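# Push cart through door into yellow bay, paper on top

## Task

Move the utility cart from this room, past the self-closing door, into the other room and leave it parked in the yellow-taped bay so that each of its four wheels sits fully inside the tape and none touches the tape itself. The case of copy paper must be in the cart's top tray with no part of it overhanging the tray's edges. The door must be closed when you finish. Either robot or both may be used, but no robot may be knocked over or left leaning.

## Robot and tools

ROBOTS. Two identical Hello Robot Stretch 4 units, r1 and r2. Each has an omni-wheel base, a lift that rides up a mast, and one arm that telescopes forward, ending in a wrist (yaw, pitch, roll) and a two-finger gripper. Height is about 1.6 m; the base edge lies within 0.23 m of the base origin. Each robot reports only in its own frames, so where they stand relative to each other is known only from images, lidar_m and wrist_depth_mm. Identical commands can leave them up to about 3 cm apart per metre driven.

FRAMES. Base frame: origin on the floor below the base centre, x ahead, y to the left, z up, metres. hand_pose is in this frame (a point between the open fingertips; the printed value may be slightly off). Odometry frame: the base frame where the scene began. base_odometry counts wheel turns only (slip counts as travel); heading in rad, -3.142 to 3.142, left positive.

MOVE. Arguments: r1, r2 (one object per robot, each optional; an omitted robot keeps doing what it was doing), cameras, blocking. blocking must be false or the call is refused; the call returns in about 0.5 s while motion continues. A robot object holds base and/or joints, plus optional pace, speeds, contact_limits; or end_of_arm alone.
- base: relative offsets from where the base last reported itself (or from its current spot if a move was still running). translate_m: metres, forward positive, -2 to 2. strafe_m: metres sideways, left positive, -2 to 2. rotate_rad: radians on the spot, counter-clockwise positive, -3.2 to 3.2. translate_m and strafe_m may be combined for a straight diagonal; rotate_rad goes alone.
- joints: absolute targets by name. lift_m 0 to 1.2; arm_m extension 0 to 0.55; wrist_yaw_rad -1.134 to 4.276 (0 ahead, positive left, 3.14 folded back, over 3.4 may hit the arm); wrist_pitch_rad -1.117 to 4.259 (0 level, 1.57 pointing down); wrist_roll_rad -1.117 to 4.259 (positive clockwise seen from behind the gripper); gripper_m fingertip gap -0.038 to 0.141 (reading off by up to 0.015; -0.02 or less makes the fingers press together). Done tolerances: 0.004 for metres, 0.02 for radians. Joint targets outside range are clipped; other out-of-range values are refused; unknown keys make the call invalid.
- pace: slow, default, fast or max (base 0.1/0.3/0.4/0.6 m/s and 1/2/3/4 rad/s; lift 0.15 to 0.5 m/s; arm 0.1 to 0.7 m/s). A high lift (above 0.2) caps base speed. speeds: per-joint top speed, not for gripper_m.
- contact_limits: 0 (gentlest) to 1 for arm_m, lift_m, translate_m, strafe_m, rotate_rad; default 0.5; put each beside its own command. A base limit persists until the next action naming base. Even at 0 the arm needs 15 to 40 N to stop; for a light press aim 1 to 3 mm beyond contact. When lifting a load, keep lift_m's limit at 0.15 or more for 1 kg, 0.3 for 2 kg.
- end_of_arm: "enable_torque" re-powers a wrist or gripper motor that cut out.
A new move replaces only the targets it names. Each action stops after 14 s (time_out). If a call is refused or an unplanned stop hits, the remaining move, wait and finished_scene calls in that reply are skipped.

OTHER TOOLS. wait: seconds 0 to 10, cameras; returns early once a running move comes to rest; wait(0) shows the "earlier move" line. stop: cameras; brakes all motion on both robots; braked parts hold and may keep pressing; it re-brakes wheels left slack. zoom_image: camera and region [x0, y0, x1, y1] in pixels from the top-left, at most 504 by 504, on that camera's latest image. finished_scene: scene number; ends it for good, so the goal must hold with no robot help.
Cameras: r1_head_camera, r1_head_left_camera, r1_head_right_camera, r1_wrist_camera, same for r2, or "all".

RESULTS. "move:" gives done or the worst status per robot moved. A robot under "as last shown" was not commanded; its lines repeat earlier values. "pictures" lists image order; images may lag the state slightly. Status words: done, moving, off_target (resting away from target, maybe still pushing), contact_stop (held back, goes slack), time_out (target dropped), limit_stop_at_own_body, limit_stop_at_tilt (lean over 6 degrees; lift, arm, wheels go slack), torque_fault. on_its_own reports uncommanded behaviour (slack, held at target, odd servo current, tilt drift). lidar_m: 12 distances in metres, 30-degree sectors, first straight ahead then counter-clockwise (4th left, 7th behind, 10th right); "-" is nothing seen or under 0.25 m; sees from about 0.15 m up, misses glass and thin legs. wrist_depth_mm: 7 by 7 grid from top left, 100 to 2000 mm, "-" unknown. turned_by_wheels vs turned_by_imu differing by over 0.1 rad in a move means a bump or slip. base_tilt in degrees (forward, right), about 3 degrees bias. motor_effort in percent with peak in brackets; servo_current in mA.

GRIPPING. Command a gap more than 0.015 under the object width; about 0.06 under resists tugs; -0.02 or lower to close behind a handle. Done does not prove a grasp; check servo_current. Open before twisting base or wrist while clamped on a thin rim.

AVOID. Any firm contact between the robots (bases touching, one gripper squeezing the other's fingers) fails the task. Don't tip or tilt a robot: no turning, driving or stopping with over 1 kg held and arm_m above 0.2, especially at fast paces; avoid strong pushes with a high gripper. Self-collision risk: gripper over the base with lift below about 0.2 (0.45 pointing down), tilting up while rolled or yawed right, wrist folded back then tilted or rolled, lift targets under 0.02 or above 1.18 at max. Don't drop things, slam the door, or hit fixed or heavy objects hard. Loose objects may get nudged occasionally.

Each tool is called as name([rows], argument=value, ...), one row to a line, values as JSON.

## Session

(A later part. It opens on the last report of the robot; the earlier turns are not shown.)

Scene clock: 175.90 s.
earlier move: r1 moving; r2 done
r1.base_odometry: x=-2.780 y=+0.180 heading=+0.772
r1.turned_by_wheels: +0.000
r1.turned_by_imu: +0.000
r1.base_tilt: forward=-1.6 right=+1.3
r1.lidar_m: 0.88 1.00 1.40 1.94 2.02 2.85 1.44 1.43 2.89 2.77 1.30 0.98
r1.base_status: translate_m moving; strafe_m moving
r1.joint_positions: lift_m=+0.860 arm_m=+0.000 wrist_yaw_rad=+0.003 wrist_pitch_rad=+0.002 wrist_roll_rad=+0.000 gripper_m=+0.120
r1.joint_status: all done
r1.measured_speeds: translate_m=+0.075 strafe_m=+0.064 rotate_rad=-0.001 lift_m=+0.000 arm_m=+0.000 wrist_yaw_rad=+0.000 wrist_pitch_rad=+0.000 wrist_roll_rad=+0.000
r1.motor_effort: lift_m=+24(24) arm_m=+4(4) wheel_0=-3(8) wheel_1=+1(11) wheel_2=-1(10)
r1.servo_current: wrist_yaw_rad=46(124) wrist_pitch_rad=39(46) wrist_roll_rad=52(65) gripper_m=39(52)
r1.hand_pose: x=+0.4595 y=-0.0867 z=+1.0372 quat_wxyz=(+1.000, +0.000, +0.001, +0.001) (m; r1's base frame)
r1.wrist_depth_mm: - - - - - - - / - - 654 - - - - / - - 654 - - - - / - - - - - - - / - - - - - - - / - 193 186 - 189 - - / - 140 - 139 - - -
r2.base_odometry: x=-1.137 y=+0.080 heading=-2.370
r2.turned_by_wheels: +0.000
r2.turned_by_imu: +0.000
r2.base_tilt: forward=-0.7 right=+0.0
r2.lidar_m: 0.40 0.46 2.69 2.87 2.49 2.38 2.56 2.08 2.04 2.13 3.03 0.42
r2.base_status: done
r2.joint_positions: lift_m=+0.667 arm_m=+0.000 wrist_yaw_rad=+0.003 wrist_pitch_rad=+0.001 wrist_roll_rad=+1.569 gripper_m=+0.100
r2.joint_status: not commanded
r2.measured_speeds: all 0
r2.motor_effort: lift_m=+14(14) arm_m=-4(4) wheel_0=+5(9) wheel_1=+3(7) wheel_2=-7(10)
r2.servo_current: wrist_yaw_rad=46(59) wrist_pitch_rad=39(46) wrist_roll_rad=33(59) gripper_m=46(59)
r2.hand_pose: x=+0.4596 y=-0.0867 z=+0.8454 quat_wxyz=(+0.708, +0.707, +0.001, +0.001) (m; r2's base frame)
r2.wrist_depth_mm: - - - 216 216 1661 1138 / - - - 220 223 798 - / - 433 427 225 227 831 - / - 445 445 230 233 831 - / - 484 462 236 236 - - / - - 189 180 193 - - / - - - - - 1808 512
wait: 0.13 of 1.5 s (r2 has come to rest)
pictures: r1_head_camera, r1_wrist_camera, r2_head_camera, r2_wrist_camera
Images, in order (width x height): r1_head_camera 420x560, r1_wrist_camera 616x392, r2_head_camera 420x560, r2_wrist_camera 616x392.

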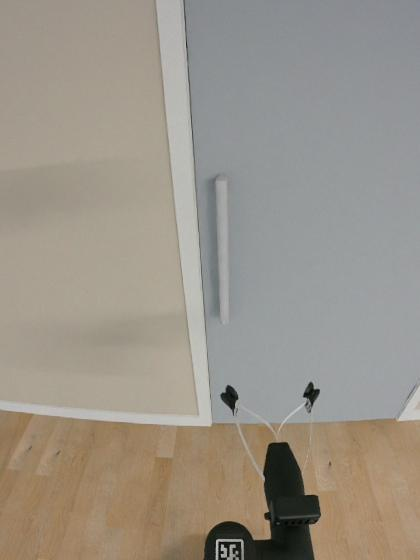

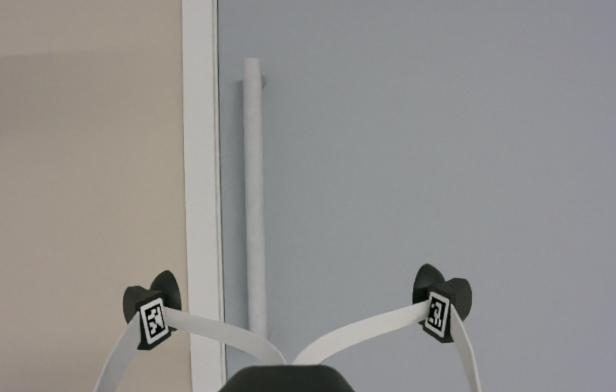

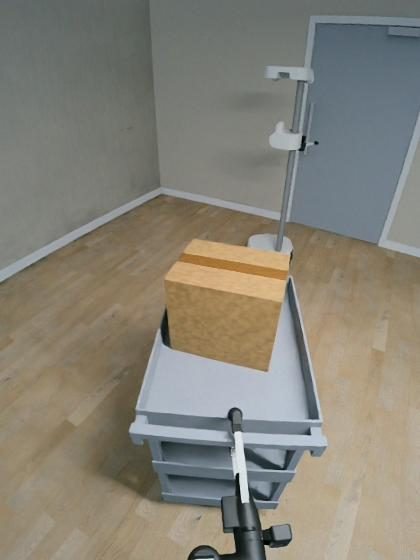

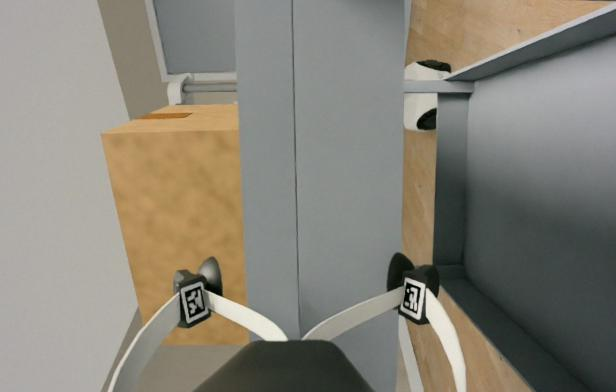

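move(r2={"base":{"translate_m":0.04},"pace":"slow"}, r1={"base":{"strafe_m":0.025,"translate_m":0.3}}, blocking=false)

wait(seconds=1)

wait(seconds=2, cameras=["r2_wrist_camera","r1_wrist_camera","r2_head_camera"])

Scene clock: 188.33 s.
earlier move: r1 done
move: r1 moving; r2 moving
r1.base_odometry: x=-2.758 y=+0.220 heading=+0.772
r1.turned_by_wheels: +0.000
r1.turned_by_imu: +0.000
r1.base_tilt: forward=-1.6 right=+1.3
r1.lidar_m: 0.82 0.93 1.32 1.91 2.01 2.82 1.49 1.48 2.89 2.81 1.25 0.95
r1.base_status: translate_m moving; strafe_m moving
r1.joint_positions: lift_m=+0.860 arm_m=+0.000 wrist_yaw_rad=+0.003 wrist_pitch_rad=+0.002 wrist_roll_rad=+0.000 gripper_m=+0.120
r1.joint_status: not commanded
r1.measured_speeds: translate_m=+0.122 strafe_m=+0.009 rotate_rad=-0.002 lift_m=+0.000 arm_m=+0.000 wrist_yaw_rad=+0.000 wrist_pitch_rad=+0.000 wrist_roll_rad=+0.000
r1.motor_effort: lift_m=+24(24) arm_m=+4(4) wheel_0=+8(8) wheel_1=+7(8) wheel_2=-8(9)
r1.servo_current: wrist_yaw_rad=46(65) wrist_pitch_rad=39(46) wrist_roll_rad=39(59) gripper_m=46(46)
r1.hand_pose: x=+0.4595 y=-0.0867 z=+1.0372 quat_wxyz=(+1.000, +0.000, +0.001, +0.001) (m; r1's base frame)
r1.wrist_depth_mm: - - - - - - - / - - - - - - - / - - - - - - - / - - - - - - - / - - - - - - - / - 195 186 - 190 - - / - 140 - 139 - - -
r2.base_odometry: x=-1.146 y=+0.071 heading=-2.370
r2.turned_by_wheels: +0.000
r2.turned_by_imu: +0.001
r2.base_tilt: forward=-0.7 right=+0.1
r2.lidar_m: 0.39 0.43 2.71 2.87 2.50 2.43 2.54 2.10 2.03 2.14 3.03 0.40
r2.base_status: translate_m moving
r2.joint_positions: lift_m=+0.667 arm_m=+0.000 wrist_yaw_rad=+0.002 wrist_pitch_rad=+0.001 wrist_roll_rad=+1.569 gripper_m=+0.100
r2.joint_status: not commanded
r2.measured_speeds: translate_m=+0.048 strafe_m=+0.000 rotate_rad=-0.001 lift_m=+0.000 arm_m=+0.000 wrist_yaw_rad=-0.006 wrist_pitch_rad=+0.000 wrist_roll_rad=+0.000
r2.motor_effort: lift_m=+14(14) arm_m=-4(4) wheel_0=+2(9) wheel_1=+7(7) wheel_2=-9(11)
r2.servo_current: wrist_yaw_rad=46(59) wrist_pitch_rad=46(46) wrist_roll_rad=46(52) gripper_m=52(52)
r2.hand_pose: x=+0.4595 y=-0.0868 z=+0.8454 quat_wxyz=(+0.708, +0.707, +0.001, +0.001) (m; r2's base frame)
r2.wrist_depth_mm: - - - 206 208 1661 1138 / - - - 211 212 788 - / - 433 415 217 217 809 - / - 433 433 220 222 820 - / - 466 452 225 227 - - / - - 189 230 198 - - / - - - - - 1863 -
pictures: none

Scene clock: 189.33 s.
earlier move: r1 moving; r2 moving
r1.base_odometry: x=-2.620 y=+0.379 heading=+0.772
r1.turned_by_wheels: +0.000
r1.turned_by_imu: +0.000
r1.base_tilt: forward=-1.6 right=+1.3
r1.lidar_m: 0.62 0.73 1.03 1.91 1.99 2.80 1.68 1.68 2.91 2.55 0.98 0.71
r1.base_status: translate_m moving; strafe_m moving
r1.joint_positions: lift_m=+0.860 arm_m=+0.000 wrist_yaw_rad=+0.003 wrist_pitch_rad=+0.002 wrist_roll_rad=+0.000 gripper_m=+0.120
r1.joint_status: not commanded
r1.measured_speeds: translate_m=+0.174 strafe_m=+0.015 rotate_rad=+0.003 lift_m=+0.000 arm_m=+0.000 wrist_yaw_rad=+0.000 wrist_pitch_rad=+0.000 wrist_roll_rad=+0.000
r1.motor_effort: lift_m=+24(24) arm_m=+4(4) wheel_0=+3(8) wheel_1=+3(9) wheel_2=+0(9)
r1.servo_current: wrist_yaw_rad=52(65) wrist_pitch_rad=39(52) wrist_roll_rad=46(65) gripper_m=46(46)
r1.hand_pose: x=+0.4595 y=-0.0867 z=+1.0372 quat_wxyz=(+1.000, +0.000, +0.001, +0.001) (m; r1's base frame)
r1.wrist_depth_mm: - - 488 484 480 480 477 / - - 492 492 484 480 473 / - - 488 484 480 477 477 / - - 488 488 488 480 473 / - - 492 488 484 477 480 / - 194 410 488 484 480 477 / - 140 496 143 484 488 480
r2.base_odometry: x=-1.165 y=+0.052 heading=-2.370
r2.turned_by_wheels: +0.000
r2.turned_by_imu: +0.000
r2.base_tilt: forward=-0.7 right=+0.0
r2.lidar_m: 0.39 0.42 2.68 2.83 2.52 2.43 2.57 2.11 2.04 2.15 3.05 0.40
r2.base_status: translate_m moving
r2.joint_positions: lift_m=+0.667 arm_m=+0.000 wrist_yaw_rad=-0.002 wrist_pitch_rad=+0.001 wrist_roll_rad=+1.569 gripper_m=+0.100
r2.joint_status: not commanded
r2.measured_speeds: all 0
r2.motor_effort: lift_m=+14(14) arm_m=+1(4) wheel_0=+2(9) wheel_1=+5(8) wheel_2=-12(13)
r2.servo_current: wrist_yaw_rad=52(59) wrist_pitch_rad=39(46) wrist_roll_rad=46(59) gripper_m=52(59)
r2.hand_pose: x=+0.4591 y=-0.0880 z=+0.8452 quat_wxyz=(+0.708, +0.707, +0.000, -0.001) (m; r2's base frame)
r2.wrist_depth_mm: - - 137 192 194 1618 1138 / - - - 195 196 788 - / - 402 394 200 202 798 - / - 413 404 204 206 798 - / - 436 220 207 209 820 - / - 462 150 211 195 - - / - - 492 - - 1661 -
wait: 1.00 s; no rest
pictures: none

Scene clock: 189.37 s.
earlier move: r1 moving; r2 done
r1.base_odometry: x=-2.616 y=+0.383 heading=+0.772
r1.turned_by_wheels: +0.000
r1.turned_by_imu: +0.000
r1.base_tilt: forward=-1.6 right=+1.3
r1.lidar_m: 0.60 0.71 1.02 1.90 2.03 2.78 1.66 1.67 2.91 2.55 0.99 0.70
r1.base_status: translate_m moving; strafe_m moving
r1.joint_positions: lift_m=+0.860 arm_m=+0.000 wrist_yaw_rad=+0.003 wrist_pitch_rad=+0.002 wrist_roll_rad=+0.000 gripper_m=+0.120
r1.joint_status: not commanded
r1.measured_speeds: translate_m=+0.168 strafe_m=+0.016 rotate_rad=-0.002 lift_m=+0.000 arm_m=+0.000 wrist_yaw_rad=+0.000 wrist_pitch_rad=+0.000 wrist_roll_rad=+0.000
r1.motor_effort: lift_m=+24(24) arm_m=+4(4) wheel_0=+2(8) wheel_1=+2(9) wheel_2=+0(9)
r1.servo_current: wrist_yaw_rad=52(65) wrist_pitch_rad=39(52) wrist_roll_rad=46(65) gripper_m=46(46)
r1.hand_pose: x=+0.4595 y=-0.0867 z=+1.0372 quat_wxyz=(+1.000, +0.000, +0.001, +0.001) (m; r1's base frame)
r1.wrist_depth_mm: - - 480 477 477 473 466 / - - 484 477 477 473 473 / - - 488 480 477 473 469 / - - 480 480 480 477 469 / - - 488 484 480 477 473 / - 193 404 484 480 477 477 / - 140 488 143 480 477 477
r2.base_odometry: x=-1.165 y=+0.052 heading=-2.370
r2.turned_by_wheels: +0.000
r2.turned_by_imu: +0.000
r2.base_tilt: forward=-0.7 right=+0.0
r2.lidar_m: 0.39 0.40 2.69 2.84 2.49 2.44 2.60 2.09 2.04 2.16 3.05 0.41
r2.base_status: done
r2.joint_positions: lift_m=+0.667 arm_m=+0.000 wrist_yaw_rad=-0.002 wrist_pitch_rad=+0.001 wrist_roll_rad=+1.569 gripper_m=+0.100
r2.joint_status: not commanded
r2.measured_speeds: all 0
r2.motor_effort: lift_m=+14(14) arm_m=+1(4) wheel_0=+4(9) wheel_1=+6(8) wheel_2=-11(13)
r2.servo_current: wrist_yaw_rad=52(59) wrist_pitch_rad=39(46) wrist_roll_rad=46(59) gripper_m=52(59)
r2.hand_pose: x=+0.4591 y=-0.0880 z=+0.8452 quat_wxyz=(+0.708, +0.707, +0.000, -0.001) (m; r2's base frame)
r2.wrist_depth_mm: - - 137 192 193 1618 1138 / - - - 195 196 778 - / - 404 394 200 202 809 - / - 415 407 204 204 798 - / - 436 219 207 208 820 - / - 466 150 211 195 - - / - - 488 - - 1661 -
wait: 0.03 of 2 s (r2 has come to rest)
pictures: r1_wrist_camera, r2_head_camera, r2_wrist_camera
Images, in order (width x height): r1_wrist_camera 616x392, r2_head_camera 420x560, r2_wrist_camera 616x392.

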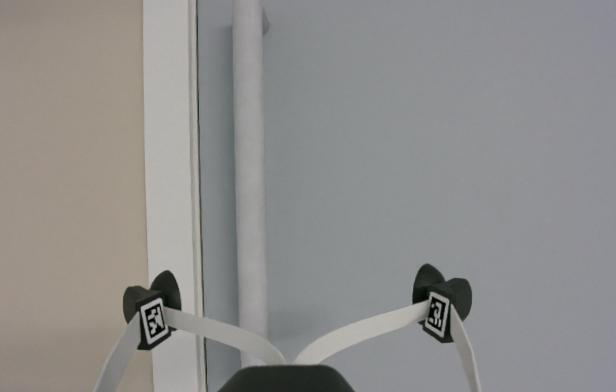

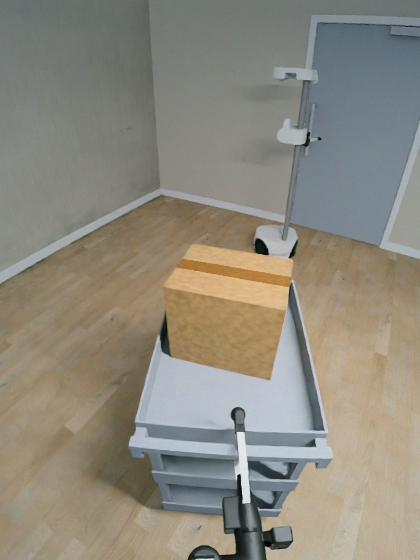

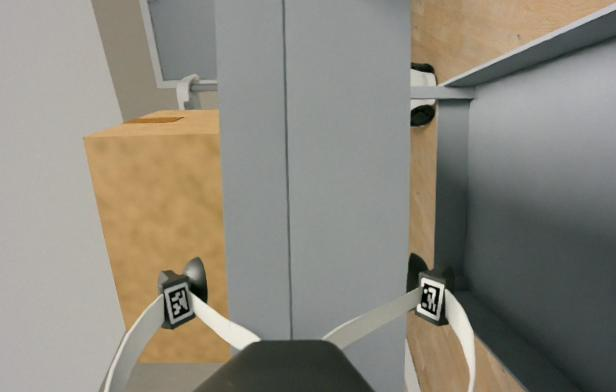

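zoom_image(camera="r2_head_camera", region=[110, 380, 350, 530])

wait(seconds=0.1, cameras=["r2_wrist_camera","r2_head_left_camera","r2_head_right_camera","r1_wrist_camera"])

Scaled by 2.100 from the camera's 420x560 image, which has a finer 1200x1600 frame.

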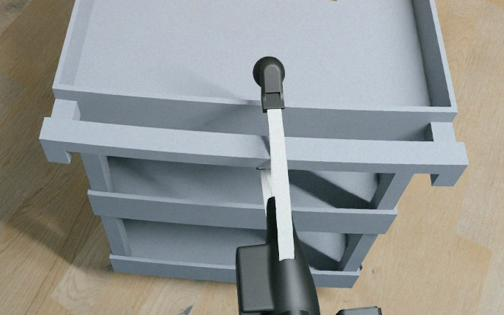

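Scene clock: 202.10 s.
earlier move: r1 done
r1.base_odometry: x=-2.581 y=+0.424 heading=+0.772
r1.turned_by_wheels: +0.000
r1.turned_by_imu: +0.000
r1.base_tilt: forward=-1.6 right=+1.3
r1.lidar_m: 0.57 0.65 0.95 1.90 1.98 2.81 1.73 1.73 2.93 2.33 0.90 0.65
r1.base_status: done
r1.joint_positions: lift_m=+0.860 arm_m=+0.000 wrist_yaw_rad=+0.003 wrist_pitch_rad=+0.002 wrist_roll_rad=+0.000 gripper_m=+0.120
r1.joint_status: not commanded
r1.measured_speeds: all 0
r1.motor_effort: lift_m=+24(24) arm_m=+4(4) wheel_0=+2(8) wheel_1=+1(9) wheel_2=+1(9)
r1.servo_current: wrist_yaw_rad=39(65) wrist_pitch_rad=46(52) wrist_roll_rad=39(65) gripper_m=46(46)
r1.hand_pose: x=+0.4595 y=-0.0867 z=+1.0372 quat_wxyz=(+1.000, +0.000, +0.001, +0.001) (m; r1's base frame)
r1.wrist_depth_mm: 424 424 421 415 413 413 410 / 427 424 427 418 415 410 410 / 427 427 424 421 415 415 410 / 427 427 424 418 415 415 410 / 433 427 424 421 418 415 413 / 433 427 345 421 418 418 418 / 439 186 427 143 421 418 413
r2.base_odometry: x=-1.165 y=+0.052 heading=-2.370
r2.turned_by_wheels: +0.000
r2.turned_by_imu: +0.000
r2.base_tilt: forward=-0.7 right=+0.1
r2.lidar_m: 0.38 0.40 2.69 2.83 2.50 2.41 2.55 2.13 2.04 2.17 3.04 0.41
r2.base_status: done
r2.joint_positions: lift_m=+0.667 arm_m=+0.000 wrist_yaw_rad=-0.002 wrist_pitch_rad=+0.001 wrist_roll_rad=+1.569 gripper_m=+0.100
r2.joint_status: not commanded
r2.measured_speeds: all 0
r2.motor_effort: lift_m=+14(15) arm_m=+4(4) wheel_0=+4(9) wheel_1=+6(8) wheel_2=-11(13)
r2.servo_current: wrist_yaw_rad=52(59) wrist_pitch_rad=39(46) wrist_roll_rad=46(59) gripper_m=46(59)
r2.hand_pose: x=+0.4591 y=-0.0880 z=+0.8452 quat_wxyz=(+0.708, +0.707, +0.000, -0.001) (m; r2's base frame)
r2.wrist_depth_mm: - - 137 192 193 1618 1138 / - - - 195 198 778 - / - 402 392 200 201 788 - / - 413 407 204 205 798 - / - 439 220 207 208 820 - / - 466 150 212 195 - - / - - 488 - - 1661 -
wait: 0.00 of 0.1 s (r1 has come to rest)
pictures: r1_wrist_camera, r2_head_left_camera, r2_head_right_camera, r2_wrist_camera
Images, in order (width x height): r1_wrist_camera 616x392, r2_head_left_camera 420x672, r2_head_right_camera 420x672, r2_wrist_camera 616x392.

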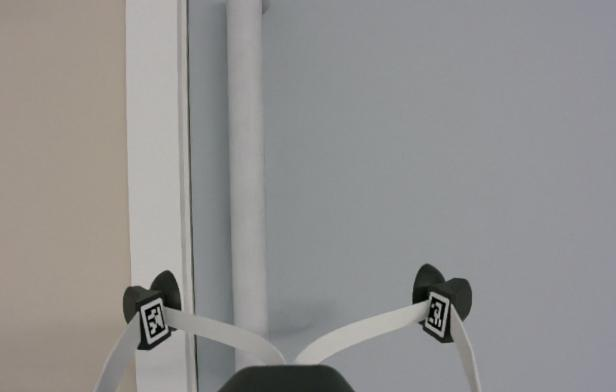

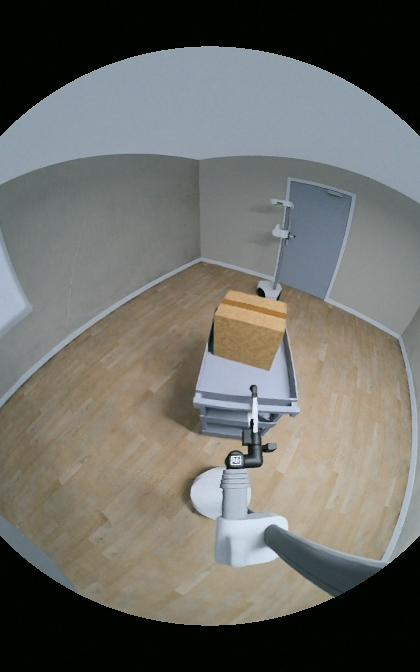

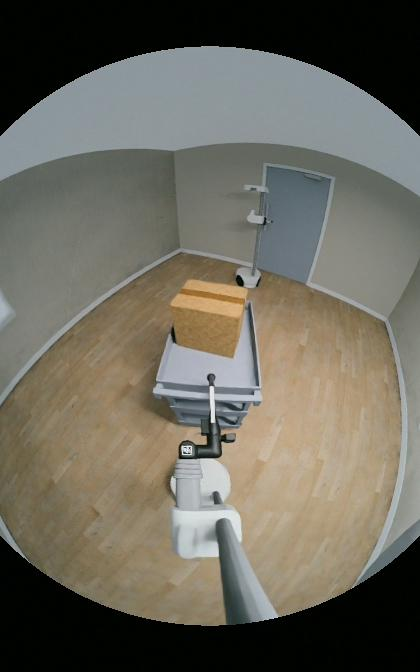

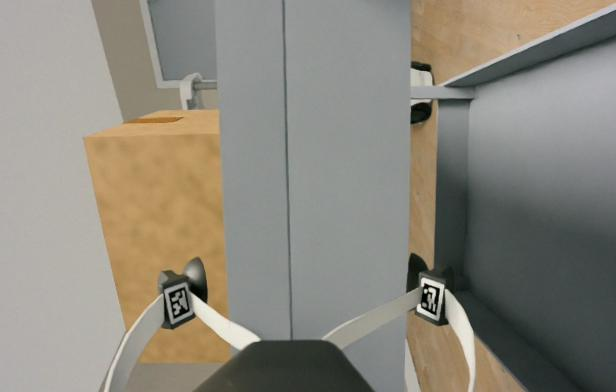

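move(r2={"joints":{"gripper_m":0.135,"lift_m":0.672}}, r1={"base":{"strafe_m":0.055,"translate_m":0.13}}, blocking=false)

wait(seconds=1)

move(r2={"base":{"translate_m":0.03},"pace":"slow"}, blocking=false)

wait(seconds=0.8, cameras=["r2_wrist_camera","r1_wrist_camera","r2_head_camera"])

Scene clock: 216.13 s.
move: r1 moving; r2 moving
r1.base_odometry: x=-2.567 y=+0.455 heading=+0.772
r1.turned_by_wheels: +0.000
r1.turned_by_imu: +0.000
r1.base_tilt: forward=-1.6 right=+1.2
r1.lidar_m: 0.53 0.61 0.90 1.89 1.98 2.75 1.75 1.79 2.94 2.23 0.86 0.62
r1.base_status: translate_m moving; strafe_m moving
r1.joint_positions: lift_m=+0.860 arm_m=+0.000 wrist_yaw_rad=+0.003 wrist_pitch_rad=+0.002 wrist_roll_rad=+0.000 gripper_m=+0.120
r1.joint_status: not commanded
r1.measured_speeds: translate_m=+0.122 strafe_m=+0.052 rotate_rad=-0.005 lift_m=+0.000 arm_m=+0.000 wrist_yaw_rad=+0.000 wrist_pitch_rad=+0.000 wrist_roll_rad=+0.000
r1.motor_effort: lift_m=+24(24) arm_m=+4(4) wheel_0=+3(7) wheel_1=+9(10) wheel_2=-8(9)
r1.servo_current: wrist_yaw_rad=52(65) wrist_pitch_rad=39(52) wrist_roll_rad=59(59) gripper_m=39(46)
r1.hand_pose: x=+0.4595 y=-0.0867 z=+1.0372 quat_wxyz=(+1.000, +0.000, +0.001, +0.001) (m; r1's base frame)
r1.wrist_depth_mm: 399 - 392 392 392 389 387 / 399 399 394 394 392 392 392 / 399 397 394 394 392 392 389 / 399 399 397 394 394 394 394 / 402 397 397 397 394 392 392 / 402 399 317 399 394 394 392 / 402 162 399 143 394 392 397
r2.base_odometry: x=-1.165 y=+0.052 heading=-2.370
r2.turned_by_wheels: +0.000
r2.turned_by_imu: +0.000
r2.base_tilt: forward=-0.7 right=+0.0
r2.lidar_m: 0.37 0.41 2.65 2.81 2.51 2.44 2.56 2.10 2.03 2.17 3.06 0.40
r2.base_status: not commanded
r2.joint_positions: lift_m=+0.672 arm_m=+0.000 wrist_yaw_rad=-0.002 wrist_pitch_rad=+0.003 wrist_roll_rad=+1.569 gripper_m=+0.115
r2.joint_status: lift_m moving; gripper_m moving
r2.measured_speeds: all 0
r2.motor_effort: lift_m=+19(23) arm_m=+4(4) wheel_0=+3(4) wheel_1=+6(6) wheel_2=-11(12)
r2.servo_current: wrist_yaw_rad=46(59) wrist_pitch_rad=39(46) wrist_roll_rad=46(52) gripper_m=91(104)
r2.hand_pose: x=+0.4591 y=-0.0880 z=+0.8491 quat_wxyz=(+0.708, +0.707, +0.000, -0.002) (m; r2's base frame)
r2.wrist_depth_mm: - - - 191 193 1618 1160 / - - - 139 196 741 - / - 402 399 199 201 798 - / - 413 413 145 204 820 - / - 445 427 206 208 809 - / - 466 173 151 210 - - / - - 488 - - 1708 -
pictures: none

Scene clock: 216.97 s.
earlier move: r1 moving; r2 done
r1.base_odometry: x=-2.527 y=+0.552 heading=+0.772
r1.turned_by_wheels: +0.000
r1.turned_by_imu: +0.001
r1.base_tilt: forward=-1.6 right=+1.3
r1.lidar_m: 0.43 0.54 0.77 1.83 1.93 2.72 1.89 1.87 2.99 1.88 0.72 0.53
r1.base_status: translate_m moving; strafe_m moving
r1.joint_positions: lift_m=+0.860 arm_m=+0.000 wrist_yaw_rad=+0.003 wrist_pitch_rad=+0.002 wrist_roll_rad=+0.000 gripper_m=+0.120
r1.joint_status: not commanded
r1.measured_speeds: translate_m=+0.031 strafe_m=+0.013 rotate_rad=+0.002 lift_m=+0.000 arm_m=+0.000 wrist_yaw_rad=+0.000 wrist_pitch_rad=+0.000 wrist_roll_rad=+0.000
r1.motor_effort: lift_m=+24(24) arm_m=+4(4) wheel_0=+3(7) wheel_1=+2(12) wheel_2=-1(10)
r1.servo_current: wrist_yaw_rad=46(65) wrist_pitch_rad=39(52) wrist_roll_rad=46(59) gripper_m=33(46)
r1.hand_pose: x=+0.4595 y=-0.0867 z=+1.0372 quat_wxyz=(+1.000, +0.000, +0.001, +0.001) (m; r1's base frame)
r1.wrist_depth_mm: 298 - 294 216 289 289 287 / 300 300 296 216 291 289 287 / 303 298 297 217 293 290 289 / 301 300 298 218 293 291 289 / 304 301 298 220 294 293 290 / 304 301 300 222 291 293 291 / 304 162 300 143 294 291 291
r2.base_odometry: x=-1.165 y=+0.052 heading=-2.370
r2.turned_by_wheels: +0.000
r2.turned_by_imu: +0.000
r2.base_tilt: forward=-0.7 right=+0.1
r2.lidar_m: 0.40 0.42 2.65 2.85 2.51 2.43 2.57 2.12 2.04 2.14 3.06 0.41
r2.base_status: not commanded
r2.joint_positions: lift_m=+0.672 arm_m=+0.000 wrist_yaw_rad=-0.002 wrist_pitch_rad=+0.003 wrist_roll_rad=+1.569 gripper_m=+0.135
r2.joint_status: all done
r2.measured_speeds: all 0
r2.motor_effort: lift_m=+21(23) arm_m=+4(4) wheel_0=+4(4) wheel_1=+6(6) wheel_2=-11(12)
r2.servo_current: wrist_yaw_rad=46(59) wrist_pitch_rad=39(46) wrist_roll_rad=52(59) gripper_m=52(104)
r2.hand_pose: x=+0.4591 y=-0.0880 z=+0.8492 quat_wxyz=(+0.708, +0.707, +0.000, -0.002) (m; r2's base frame)
r2.wrist_depth_mm: - - - 190 192 1576 1160 / - - - 139 196 750 - / - 402 399 197 200 - - / - 418 413 144 204 - - / - 442 433 147 208 - - / - - 185 150 211 186 - / - - 496 - 216 1863 521
wait: 0.83 of 1 s (r2 has come to rest)
pictures: none

Scene clock: 217.47 s.
earlier move: r1 done
move: r2 moving
r1.base_odometry: x=-2.526 y=+0.554 heading=+0.772
r1.turned_by_wheels: +0.000
r1.turned_by_imu: +0.000
r1.base_tilt: forward=-1.6 right=+1.3
r1.lidar_m: 0.44 0.54 0.75 1.83 1.92 2.73 1.89 1.88 2.98 1.86 0.74 0.51
r1.base_status: done
r1.joint_positions: lift_m=+0.860 arm_m=+0.000 wrist_yaw_rad=+0.003 wrist_pitch_rad=+0.002 wrist_roll_rad=+0.000 gripper_m=+0.120
r1.joint_status: not commanded
r1.measured_speeds: all 0
r1.motor_effort: lift_m=+24(24) arm_m=+4(4) wheel_0=+2(3) wheel_1=+1(1) wheel_2=+2(3)
r1.servo_current: wrist_yaw_rad=52(59) wrist_pitch_rad=39(46) wrist_roll_rad=46(65) gripper_m=39(46)
r1.hand_pose: x=+0.4595 y=-0.0867 z=+1.0372 quat_wxyz=(+1.000, +0.000, +0.001, +0.001) (m; r1's base frame)
r1.wrist_depth_mm: 298 - 293 214 289 286 285 / 298 297 294 216 290 289 286 / 300 298 296 216 290 287 285 / 298 298 296 218 291 291 289 / 301 298 296 220 293 289 289 / 301 300 297 220 212 289 290 / 303 163 298 144 291 290 290
r2.base_odometry: x=-1.174 y=+0.044 heading=-2.370
r2.turned_by_wheels: +0.000
r2.turned_by_imu: +0.000
r2.base_tilt: forward=-0.7 right=+0.1
r2.lidar_m: 0.35 0.37 2.66 2.81 2.53 2.45 2.58 2.14 2.05 2.16 3.08 0.39
r2.base_status: translate_m moving
r2.joint_positions: lift_m=+0.672 arm_m=+0.000 wrist_yaw_rad=-0.002 wrist_pitch_rad=+0.003 wrist_roll_rad=+1.569 gripper_m=+0.135
r2.joint_status: not commanded
r2.measured_speeds: translate_m=+0.048 strafe_m=+0.000 rotate_rad=-0.001 lift_m=+0.000 arm_m=+0.000 wrist_yaw_rad=+0.000 wrist_pitch_rad=-0.001 wrist_roll_rad=+0.000
r2.motor_effort: lift_m=+20(21) arm_m=+4(4) wheel_0=+5(9) wheel_1=+7(8) wheel_2=-12(14)
r2.servo_current: wrist_yaw_rad=39(59) wrist_pitch_rad=46(46) wrist_roll_rad=46(59) gripper_m=52(52)
r2.hand_pose: x=+0.4591 y=-0.0880 z=+0.8493 quat_wxyz=(+0.708, +0.707, +0.000, -0.002) (m; r2's base frame)
r2.wrist_depth_mm: - - - 180 180 1618 1160 / - - - 127 183 707 - / - 394 389 130 188 - - / - 407 402 132 191 788 - / - 430 433 135 195 788 - / - 209 445 138 198 189 - / - - 480 - 203 1618 517
pictures: none

Scene clock: 218.27 s.
earlier move: r2 moving
r1.base_odometry: x=-2.526 y=+0.554 heading=+0.772
r1.turned_by_wheels: +0.000
r1.turned_by_imu: +0.000
r1.base_tilt: forward=-1.6 right=+1.3
r1.lidar_m: 0.42 0.53 0.74 1.84 1.95 2.69 1.87 1.86 2.98 1.88 0.72 0.50
r1.base_status: done
r1.joint_positions: lift_m=+0.860 arm_m=+0.000 wrist_yaw_rad=+0.003 wrist_pitch_rad=+0.002 wrist_roll_rad=+0.000 gripper_m=+0.120
r1.joint_status: not commanded
r1.measured_speeds: all 0
r1.motor_effort: lift_m=+24(24) arm_m=+4(4) wheel_0=+1(3) wheel_1=+1(1) wheel_2=+2(3)
r1.servo_current: wrist_yaw_rad=46(65) wrist_pitch_rad=46(52) wrist_roll_rad=52(65) gripper_m=39(46)
r1.hand_pose: x=+0.4595 y=-0.0867 z=+1.0372 quat_wxyz=(+1.000, +0.000, +0.001, +0.001) (m; r1's base frame)
r1.wrist_depth_mm: 297 - 294 215 290 287 282 / 298 297 294 216 289 287 285 / 298 297 294 216 290 289 287 / 298 297 296 217 293 289 286 / 301 298 296 220 291 289 287 / 303 297 296 221 212 290 289 / 303 163 298 144 293 290 290
r2.base_odometry: x=-1.186 y=+0.032 heading=-2.370
r2.turned_by_wheels: +0.000
r2.turned_by_imu: +0.000
r2.base_tilt: forward=-0.7 right=+0.1
r2.lidar_m: 0.36 0.41 2.66 2.83 2.53 2.46 2.61 2.11 2.07 2.20 3.08 0.40
r2.base_status: translate_m moving
r2.joint_positions: lift_m=+0.672 arm_m=+0.000 wrist_yaw_rad=-0.004 wrist_pitch_rad=+0.003 wrist_roll_rad=+1.570 gripper_m=+0.135
r2.joint_status: not commanded
r2.measured_speeds: all 0
r2.motor_effort: lift_m=+19(21) arm_m=+4(4) wheel_0=+4(9) wheel_1=+6(8) wheel_2=-10(14)
r2.servo_current: wrist_yaw_rad=59(59) wrist_pitch_rad=39(46) wrist_roll_rad=52(59) gripper_m=46(52)
r2.hand_pose: x=+0.4589 y=-0.0886 z=+0.8493 quat_wxyz=(+0.708, +0.707, +0.000, -0.002) (m; r2's base frame)
r2.wrist_depth_mm: - - - 124 179 1576 1182 / - - - 126 183 707 - / - 392 387 129 186 - - / - 402 399 131 190 788 - / - 424 418 133 193 788 - / - 211 439 136 196 189 - / - - 477 - 200 1661 521
wait: 0.80 s; no rest
pictures: r1_wrist_camera, r2_head_camera, r2_wrist_camera
Images, in order (width x height): r1_wrist_camera 616x392, r2_head_camera 420x560, r2_wrist_camera 616x392.

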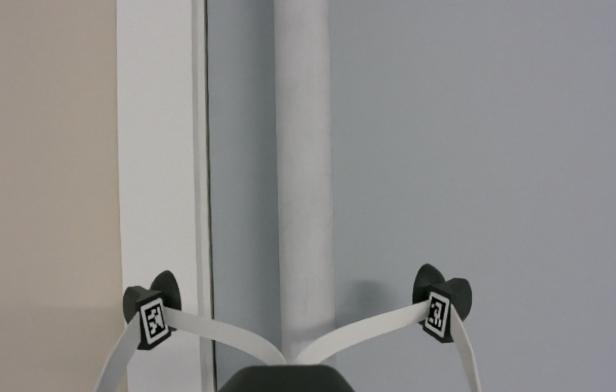

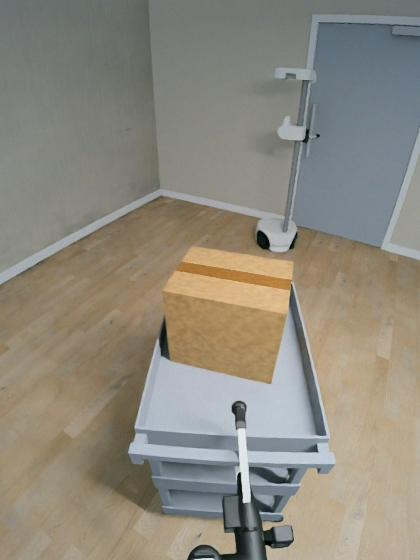

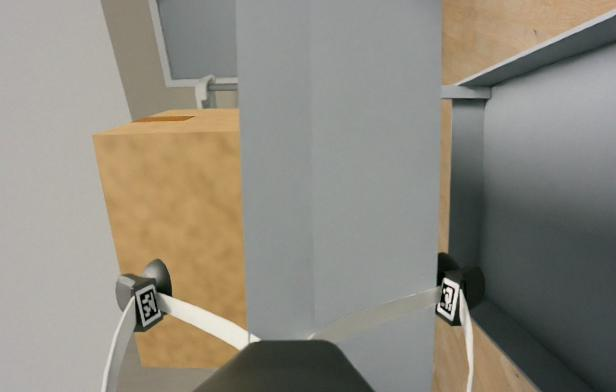

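move(r2={"joints":{"gripper_m":-0.034}}, r1={"base":{"translate_m":0.038},"pace":"slow"}, blocking=false)

wait(seconds=1.5)

move(r1={"joints":{"gripper_m":-0.034}}, blocking=false)

wait(seconds=1.5, cameras=["r2_wrist_camera","r1_wrist_camera","r2_head_camera"])

Scene clock: 227.17 s.
earlier move: r2 done
move: r1 moving; r2 moving
r1.base_odometry: x=-2.517 y=+0.562 heading=+0.773
r1.turned_by_wheels: +0.000
r1.turned_by_imu: +0.000
r1.base_tilt: forward=-1.6 right=+1.3
r1.lidar_m: 0.44 0.52 0.72 1.86 1.95 2.74 1.87 1.90 3.00 1.85 0.71 0.52
r1.base_status: translate_m moving
r1.joint_positions: lift_m=+0.860 arm_m=+0.000 wrist_yaw_rad=+0.003 wrist_pitch_rad=+0.002 wrist_roll_rad=+0.000 gripper_m=+0.120
r1.joint_status: not commanded
r1.measured_speeds: translate_m=+0.049 strafe_m=+0.000 rotate_rad=+0.003 lift_m=+0.000 arm_m=+0.000 wrist_yaw_rad=+0.000 wrist_pitch_rad=+0.000 wrist_roll_rad=+0.000
r1.motor_effort: lift_m=+24(24) arm_m=+4(4) wheel_0=+5(5) wheel_1=+3(6) wheel_2=-5(7)
r1.servo_current: wrist_yaw_rad=52(59) wrist_pitch_rad=39(46) wrist_roll_rad=52(59) gripper_m=39(46)
r1.hand_pose: x=+0.4595 y=-0.0867 z=+1.0372 quat_wxyz=(+1.000, +0.000, +0.001, +0.001) (m; r1's base frame)
r1.wrist_depth_mm: 286 - 282 202 277 276 273 / 286 285 281 203 281 277 274 / 287 286 282 204 278 277 276 / 290 287 283 205 281 279 277 / 289 287 285 207 279 277 276 / 290 211 286 208 212 279 278 / 289 162 286 139 283 278 279
r2.base_odometry: x=-1.186 y=+0.032 heading=-2.370
r2.turned_by_wheels: +0.000
r2.turned_by_imu: +0.001
r2.base_tilt: forward=-0.7 right=+0.1
r2.lidar_m: 0.35 0.40 2.65 2.82 2.50 2.45 2.62 2.13 2.06 2.20 3.09 0.37
r2.base_status: done
r2.joint_positions: lift_m=+0.672 arm_m=+0.000 wrist_yaw_rad=-0.004 wrist_pitch_rad=+0.003 wrist_roll_rad=+1.570 gripper_m=+0.123
r2.joint_status: gripper_m moving
r2.measured_speeds: all 0
r2.motor_effort: lift_m=+19(20) arm_m=+4(4) wheel_0=+5(5) wheel_1=+6(6) wheel_2=-9(10)
r2.servo_current: wrist_yaw_rad=52(59) wrist_pitch_rad=33(46) wrist_roll_rad=46(52) gripper_m=130(130)
r2.hand_pose: x=+0.4589 y=-0.0886 z=+0.8493 quat_wxyz=(+0.708, +0.707, +0.000, -0.002) (m; r2's base frame)
r2.wrist_depth_mm: - - - 123 179 1576 1160 / - - - 125 182 - - / - 392 387 127 185 778 - / - 402 399 129 189 788 - / - 427 421 132 192 788 - / - - 172 135 195 180 - / - - 473 - 199 1618 521
pictures: none

Scene clock: 228.20 s.
earlier move: r1 done; r2 moving
r1.base_odometry: x=-2.499 y=+0.580 heading=+0.773
r1.turned_by_wheels: +0.000
r1.turned_by_imu: +0.000
r1.base_tilt: forward=-1.5 right=+1.3
r1.lidar_m: 0.40 0.49 0.68 1.82 1.93 2.70 1.91 1.89 3.00 1.76 0.67 0.49
r1.base_status: done
r1.joint_positions: lift_m=+0.860 arm_m=+0.000 wrist_yaw_rad=+0.003 wrist_pitch_rad=+0.002 wrist_roll_rad=+0.000 gripper_m=+0.120
r1.joint_status: not commanded
r1.measured_speeds: all 0
r1.motor_effort: lift_m=+24(24) arm_m=+4(4) wheel_0=+4(7) wheel_1=+2(6) wheel_2=-1(7)
r1.servo_current: wrist_yaw_rad=39(72) wrist_pitch_rad=33(52) wrist_roll_rad=33(65) gripper_m=39(46)
r1.hand_pose: x=+0.4595 y=-0.0867 z=+1.0372 quat_wxyz=(+1.000, +0.000, +0.001, +0.001) (m; r1's base frame)
r1.wrist_depth_mm: 259 - 255 175 252 250 249 / 259 - 256 176 252 250 249 / 259 - 256 176 253 251 249 / 262 - 257 177 253 251 250 / 263 - 257 179 254 251 252 / 263 201 259 176 254 253 253 / 264 161 262 148 255 253 251
r2.base_odometry: x=-1.187 y=+0.032 heading=-2.369
r2.turned_by_wheels: +0.000
r2.turned_by_imu: +0.001
r2.base_tilt: forward=-0.7 right=+0.1
r2.lidar_m: 0.36 0.36 2.65 2.82 2.56 2.45 2.60 2.13 2.07 2.18 3.09 0.38
r2.base_status: done
r2.joint_positions: lift_m=+0.672 arm_m=+0.000 wrist_yaw_rad=+0.002 wrist_pitch_rad=+0.006 wrist_roll_rad=+1.570 gripper_m=+0.041
r2.joint_status: gripper_m moving
r2.measured_speeds: all 0
r2.motor_effort: lift_m=+19(20) arm_m=-3(4) wheel_0=+1(5) wheel_1=+4(6) wheel_2=+2(10)
r2.servo_current: wrist_yaw_rad=46(59) wrist_pitch_rad=46(52) wrist_roll_rad=39(52) gripper_m=397(397)
r2.hand_pose: x=+0.4595 y=-0.0869 z=+0.8484 quat_wxyz=(+0.708, +0.707, +0.003, -0.001) (m; r2's base frame)
r2.wrist_depth_mm: - - - 160 162 1499 525 / - - 108 163 166 715 - / - 366 110 168 170 - - / - 384 377 173 174 - - / - 407 211 177 178 - - / - 427 119 180 181 169 - / - - 455 - - 1661 -
wait: 1.03 of 1.5 s (r1 has come to rest)
pictures: none

Scene clock: 228.70 s.
earlier move: r2 moving
move: r1 moving
r1.base_odometry: x=-2.499 y=+0.580 heading=+0.773
r1.turned_by_wheels: +0.000
r1.turned_by_imu: +0.000
r1.base_tilt: forward=-1.6 right=+1.3
r1.lidar_m: 0.40 0.50 0.71 1.84 1.94 2.69 1.92 1.93 2.98 1.72 0.67 0.48
r1.base_status: not commanded
r1.joint_positions: lift_m=+0.860 arm_m=+0.000 wrist_yaw_rad=+0.003 wrist_pitch_rad=+0.002 wrist_roll_rad=+0.000 gripper_m=+0.106
r1.joint_status: gripper_m moving
r1.measured_speeds: all 0
r1.motor_effort: lift_m=+24(24) arm_m=+4(4) wheel_0=+4(4) wheel_1=+2(2) wheel_2=-1(1)
r1.servo_current: wrist_yaw_rad=46(59) wrist_pitch_rad=46(46) wrist_roll_rad=46(59) gripper_m=104(104)
r1.hand_pose: x=+0.4595 y=-0.0867 z=+1.0372 quat_wxyz=(+1.000, +0.000, +0.001, +0.001) (m; r1's base frame)
r1.wrist_depth_mm: 259 - 255 176 252 249 249 / 259 - 257 176 251 249 250 / 260 - 257 176 253 251 249 / 262 - 258 177 254 252 250 / 262 - 258 178 254 252 251 / 262 197 258 177 200 252 251 / 265 172 259 141 255 254 251
r2.base_odometry: x=-1.187 y=+0.032 heading=-2.369
r2.turned_by_wheels: +0.000
r2.turned_by_imu: +0.000
r2.base_tilt: forward=-0.7 right=+0.1
r2.lidar_m: 0.35 0.38 2.65 2.82 2.56 2.46 2.60 2.14 2.07 2.19 3.11 0.36
r2.base_status: not commanded
r2.joint_positions: lift_m=+0.672 arm_m=+0.000 wrist_yaw_rad=+0.002 wrist_pitch_rad=+0.007 wrist_roll_rad=+1.570 gripper_m=+0.002
r2.joint_status: gripper_m moving
r2.measured_speeds: translate_m=+0.000 strafe_m=+0.000 rotate_rad=+0.000 lift_m=+0.000 arm_m=+0.000 wrist_yaw_rad=+0.000 wrist_pitch_rad=+0.008 wrist_roll_rad=+0.000
r2.motor_effort: lift_m=+19(20) arm_m=-4(4) wheel_0=+0(1) wheel_1=+4(4) wheel_2=+2(2)
r2.servo_current: wrist_yaw_rad=46(59) wrist_pitch_rad=46(46) wrist_roll_rad=52(52) gripper_m=410(455)
r2.hand_pose: x=+0.4595 y=-0.0868 z=+0.8481 quat_wxyz=(+0.708, +0.707, +0.003, -0.002) (m; r2's base frame)
r2.wrist_depth_mm: - - 103 159 160 1499 - / - - 105 163 164 - - / - 362 355 167 168 - - / - 382 110 171 172 - - / - 407 113 175 176 - - / - 427 117 178 180 163 - / - 459 445 - 130 1618 -
pictures: none

Scene clock: 229.37 s.
earlier move: r1 moving; r2 done
r1.base_odometry: x=-2.499 y=+0.580 heading=+0.773
r1.turned_by_wheels: +0.000
r1.turned_by_imu: +0.000
r1.base_tilt: forward=-1.6 right=+1.3
r1.lidar_m: 0.41 0.51 0.70 1.84 1.95 2.71 1.92 1.94 2.99 1.74 0.64 0.49
r1.base_status: not commanded
r1.joint_positions: lift_m=+0.860 arm_m=+0.000 wrist_yaw_rad=+0.003 wrist_pitch_rad=+0.002 wrist_roll_rad=+0.000 gripper_m=+0.038
r1.joint_status: gripper_m moving
r1.measured_speeds: all 0
r1.motor_effort: lift_m=+24(24) arm_m=+4(4) wheel_0=+4(4) wheel_1=+2(2) wheel_2=-1(1)
r1.servo_current: wrist_yaw_rad=46(65) wrist_pitch_rad=39(46) wrist_roll_rad=46(59) gripper_m=124(124)
r1.hand_pose: x=+0.4595 y=-0.0867 z=+1.0372 quat_wxyz=(+1.000, +0.000, +0.001, +0.001) (m; r1's base frame)
r1.wrist_depth_mm: 259 - 255 175 252 250 249 / 259 - 255 176 253 250 249 / 260 - 257 176 254 251 250 / 263 - 258 177 253 253 250 / 262 - 258 178 255 252 252 / 263 - 196 176 195 254 251 / 263 146 260 144 256 254 251
r2.base_odometry: x=-1.187 y=+0.032 heading=-2.369
r2.turned_by_wheels: +0.000
r2.turned_by_imu: +0.000
r2.base_tilt: forward=-0.6 right=+0.1
r2.lidar_m: 0.35 0.39 2.65 2.81 2.54 2.47 2.60 2.12 2.07 2.21 3.11 0.37
r2.base_status: not commanded
r2.joint_positions: lift_m=+0.672 arm_m=+0.000 wrist_yaw_rad=+0.002 wrist_pitch_rad=+0.008 wrist_roll_rad=+1.570 gripper_m=-0.032
r2.joint_status: all done
r2.measured_speeds: all 0
r2.motor_effort: lift_m=+19(20) arm_m=-4(4) wheel_0=+1(1) wheel_1=+4(4) wheel_2=+2(2)
r2.servo_current: wrist_yaw_rad=46(59) wrist_pitch_rad=52(52) wrist_roll_rad=39(52) gripper_m=215(462)
r2.hand_pose: x=+0.4595 y=-0.0868 z=+0.8477 quat_wxyz=(+0.708, +0.707, +0.004, -0.002) (m; r2's base frame)
r2.wrist_depth_mm: - - 102 159 160 1499 - / - - 104 162 164 - - / - 359 107 167 167 - - / - 379 109 170 171 - - / - 404 112 176 176 - - / - 418 116 178 179 156 - / - 459 452 - 126 535 -
wait: 0.67 of 1.5 s (r2 has come to rest)
pictures: r1_wrist_camera, r2_head_camera, r2_wrist_camera
Images, in order (width x height): r1_wrist_camera 616x392, r2_head_camera 420x560, r2_wrist_camera 616x392.

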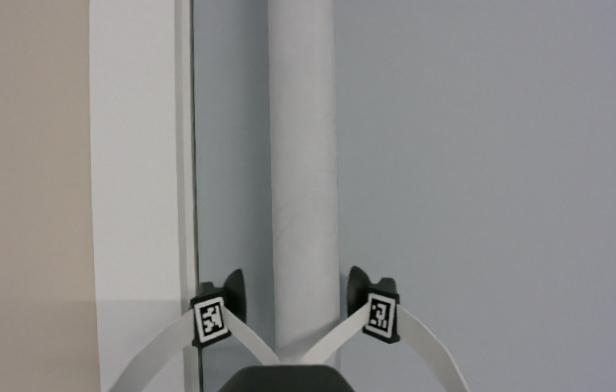

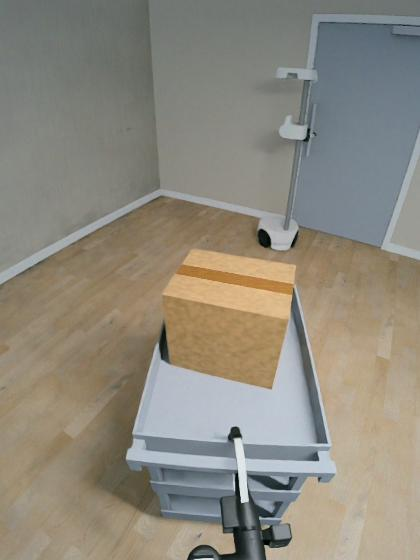

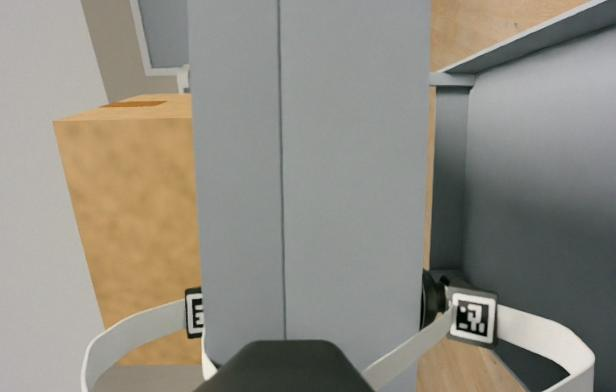

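move(r2={"base":{"translate_m":-0.9},"pace":"slow","contact_limits":{"translate_m":0.9}}, r1={"base":{"translate_m":-0.276,"strafe_m":-0.127},"joints":{"wrist_yaw_rad":0.27},"speeds":{"wrist_yaw_rad":0.1},"pace":"slow","contact_limits":{"translate_m":0.9}}, blocking=false)

wait(seconds=3.6, cameras=["r2_wrist_camera","r2_head_camera","r1_wrist_camera"])

Scene clock: 233.93 s.
earlier move: r1 done
move: r1 moving; r2 moving
r1.base_odometry: x=-2.503 y=+0.568 heading=+0.772
r1.turned_by_wheels: -0.001
r1.turned_by_imu: -0.017
r1.base_tilt: forward=-1.5 right=+1.3
r1.lidar_m: 0.40 0.50 0.70 1.83 1.94 2.69 1.91 1.92 3.01 1.85 0.66 0.48
r1.base_status: translate_m moving; strafe_m moving
r1.joint_positions: lift_m=+0.860 arm_m=+0.000 wrist_yaw_rad=+0.041 wrist_pitch_rad=+0.002 wrist_roll_rad=+0.000 gripper_m=-0.033
r1.joint_status: wrist_yaw_rad moving; the others done
r1.measured_speeds: translate_m=-0.049 strafe_m=-0.022 rotate_rad=+0.001 lift_m=+0.000 arm_m=+0.000 wrist_yaw_rad=+0.100 wrist_pitch_rad=+0.000 wrist_roll_rad=+0.000
r1.motor_effort: lift_m=+24(24) arm_m=-5(5) wheel_0=-12(12) wheel_1=-8(9) wheel_2=+14(14)
r1.servo_current: wrist_yaw_rad=26(72) wrist_pitch_rad=46(46) wrist_roll_rad=59(65) gripper_m=85(91)
r1.contact_limits: translate_m 0.9
r1.hand_pose: x=+0.4628 y=-0.0755 z=+1.0372 quat_wxyz=(+1.000, +0.000, +0.001, +0.021) (m; r1's base frame)
r1.wrist_depth_mm: 266 - 244 164 242 238 238 / 267 - 245 164 241 241 239 / 268 - 247 165 243 240 238 / 270 - 246 165 244 241 238 / 270 - 247 166 244 241 240 / 270 - 246 167 183 242 241 / 270 141 247 164 244 243 242
r2.base_odometry: x=-1.178 y=+0.040 heading=-2.369
r2.turned_by_wheels: +0.000
r2.turned_by_imu: +0.001
r2.base_tilt: forward=-0.6 right=+0.0
r2.lidar_m: 0.36 0.37 2.66 2.82 2.55 2.45 2.59 2.12 2.05 2.18 3.07 0.36
r2.base_status: translate_m moving
r2.joint_positions: lift_m=+0.672 arm_m=+0.000 wrist_yaw_rad=+0.002 wrist_pitch_rad=+0.008 wrist_roll_rad=+1.570 gripper_m=-0.032
r2.joint_status: not commanded
r2.measured_speeds: translate_m=-0.048 strafe_m=+0.000 rotate_rad=+0.001 lift_m=+0.000 arm_m=+0.000 wrist_yaw_rad=+0.000 wrist_pitch_rad=+0.000 wrist_roll_rad=+0.000
r2.motor_effort: lift_m=+19(20) arm_m=-4(4) wheel_0=-8(12) wheel_1=-7(8) wheel_2=+15(16)
r2.servo_current: wrist_yaw_rad=59(59) wrist_pitch_rad=52(52) wrist_roll_rad=33(46) gripper_m=215(221)
r2.contact_limits: translate_m 0.9
r2.hand_pose: x=+0.4595 y=-0.0867 z=+0.8477 quat_wxyz=(+0.708, +0.707, +0.004, -0.002) (m; r2's base frame)
r2.wrist_depth_mm: - - 103 160 161 1464 - / - - 105 163 164 - - / - 362 108 167 167 - - / - 382 110 172 172 759 - / - 404 113 176 176 - - / - 421 117 180 180 156 - / - 157 118 - 134 535 -
pictures: none

Scene clock: 237.53 s.
earlier move: r1 moving; r2 moving
r1.base_odometry: x=-2.607 y=+0.297 heading=+0.772
r1.turned_by_wheels: +0.001
r1.turned_by_imu: -0.021
r1.base_tilt: forward=-1.5 right=+1.2
r1.lidar_m: 0.40 0.77 1.03 1.96 2.01 2.79 2.04 1.98 2.92 2.78 1.00 0.55
r1.base_status: translate_m moving; strafe_m moving
r1.joint_positions: lift_m=+0.860 arm_m=+0.000 wrist_yaw_rad=+0.270 wrist_pitch_rad=+0.002 wrist_roll_rad=+0.000 gripper_m=-0.033
r1.joint_status: all done
r1.measured_speeds: all 0
r1.motor_effort: lift_m=+24(24) arm_m=-5(5) wheel_0=-5(13) wheel_1=-5(11) wheel_2=+13(16)
r1.servo_current: wrist_yaw_rad=46(78) wrist_pitch_rad=39(52) wrist_roll_rad=59(72) gripper_m=78(91)
r1.contact_limits: translate_m 0.9
r1.hand_pose: x=+0.4723 y=-0.0072 z=+1.0372 quat_wxyz=(+0.991, +0.000, +0.001, +0.135) (m; r1's base frame)
r1.wrist_depth_mm: - - 242 164 244 245 245 / - - 242 164 244 245 246 / - - 242 166 245 247 247 / - - 244 166 246 247 247 / - - 244 167 246 248 249 / - - 187 167 247 248 248 / - 137 244 164 246 249 250
r2.base_odometry: x=-0.929 y=+0.283 heading=-2.369
r2.turned_by_wheels: +0.001
r2.turned_by_imu: +0.003
r2.base_tilt: forward=-0.7 right=+0.1
r2.lidar_m: 0.33 0.35 2.84 2.99 2.23 2.16 2.28 1.94 1.86 1.97 2.80 0.39
r2.base_status: translate_m moving
r2.joint_positions: lift_m=+0.672 arm_m=+0.000 wrist_yaw_rad=+0.007 wrist_pitch_rad=+0.008 wrist_roll_rad=+1.571 gripper_m=-0.032
r2.joint_status: not commanded
r2.measured_speeds: translate_m=-0.099 strafe_m=+0.000 rotate_rad=+0.000 lift_m=+0.000 arm_m=+0.000 wrist_yaw_rad=+0.003 wrist_pitch_rad=+0.000 wrist_roll_rad=+0.000
r2.motor_effort: lift_m=+19(20) arm_m=-4(4) wheel_0=+1(12) wheel_1=-5(9) wheel_2=+14(17)
r2.servo_current: wrist_yaw_rad=52(65) wrist_pitch_rad=46(59) wrist_roll_rad=52(59) gripper_m=195(228)
r2.contact_limits: translate_m 0.9
r2.hand_pose: x=+0.4599 y=-0.0853 z=+0.8477 quat_wxyz=(+0.707, +0.707, +0.005, +0.000) (m; r2's base frame)
r2.wrist_depth_mm: - - 116 175 176 1576 1098 / - - 116 176 177 1499 - / - 477 117 177 178 750 - / - 377 118 178 180 798 - / - 392 118 179 180 788 - / - 407 119 180 181 157 - / - 430 119 - 134 157 -
wait: 3.60 s; no rest
pictures: r1_wrist_camera, r2_head_camera, r2_wrist_camera
Images, in order (width x height): r1_wrist_camera 616x392, r2_head_camera 420x560, r2_wrist_camera 616x392.

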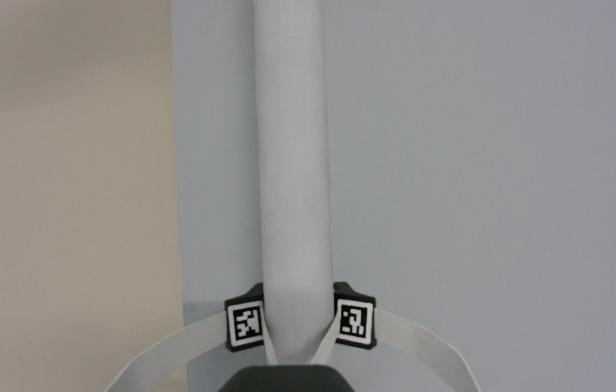

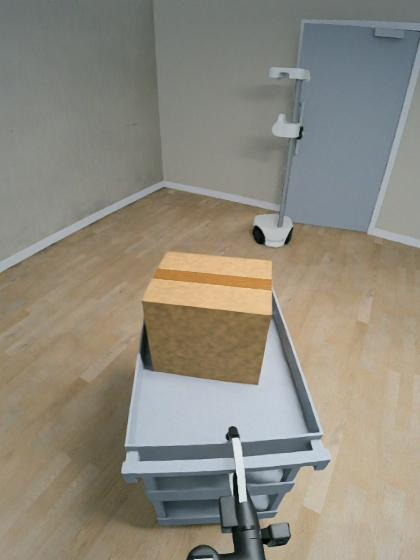

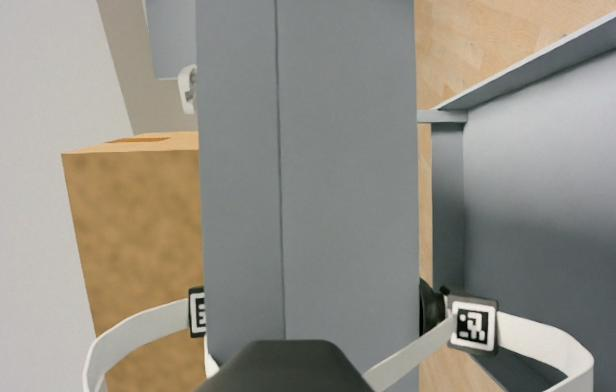

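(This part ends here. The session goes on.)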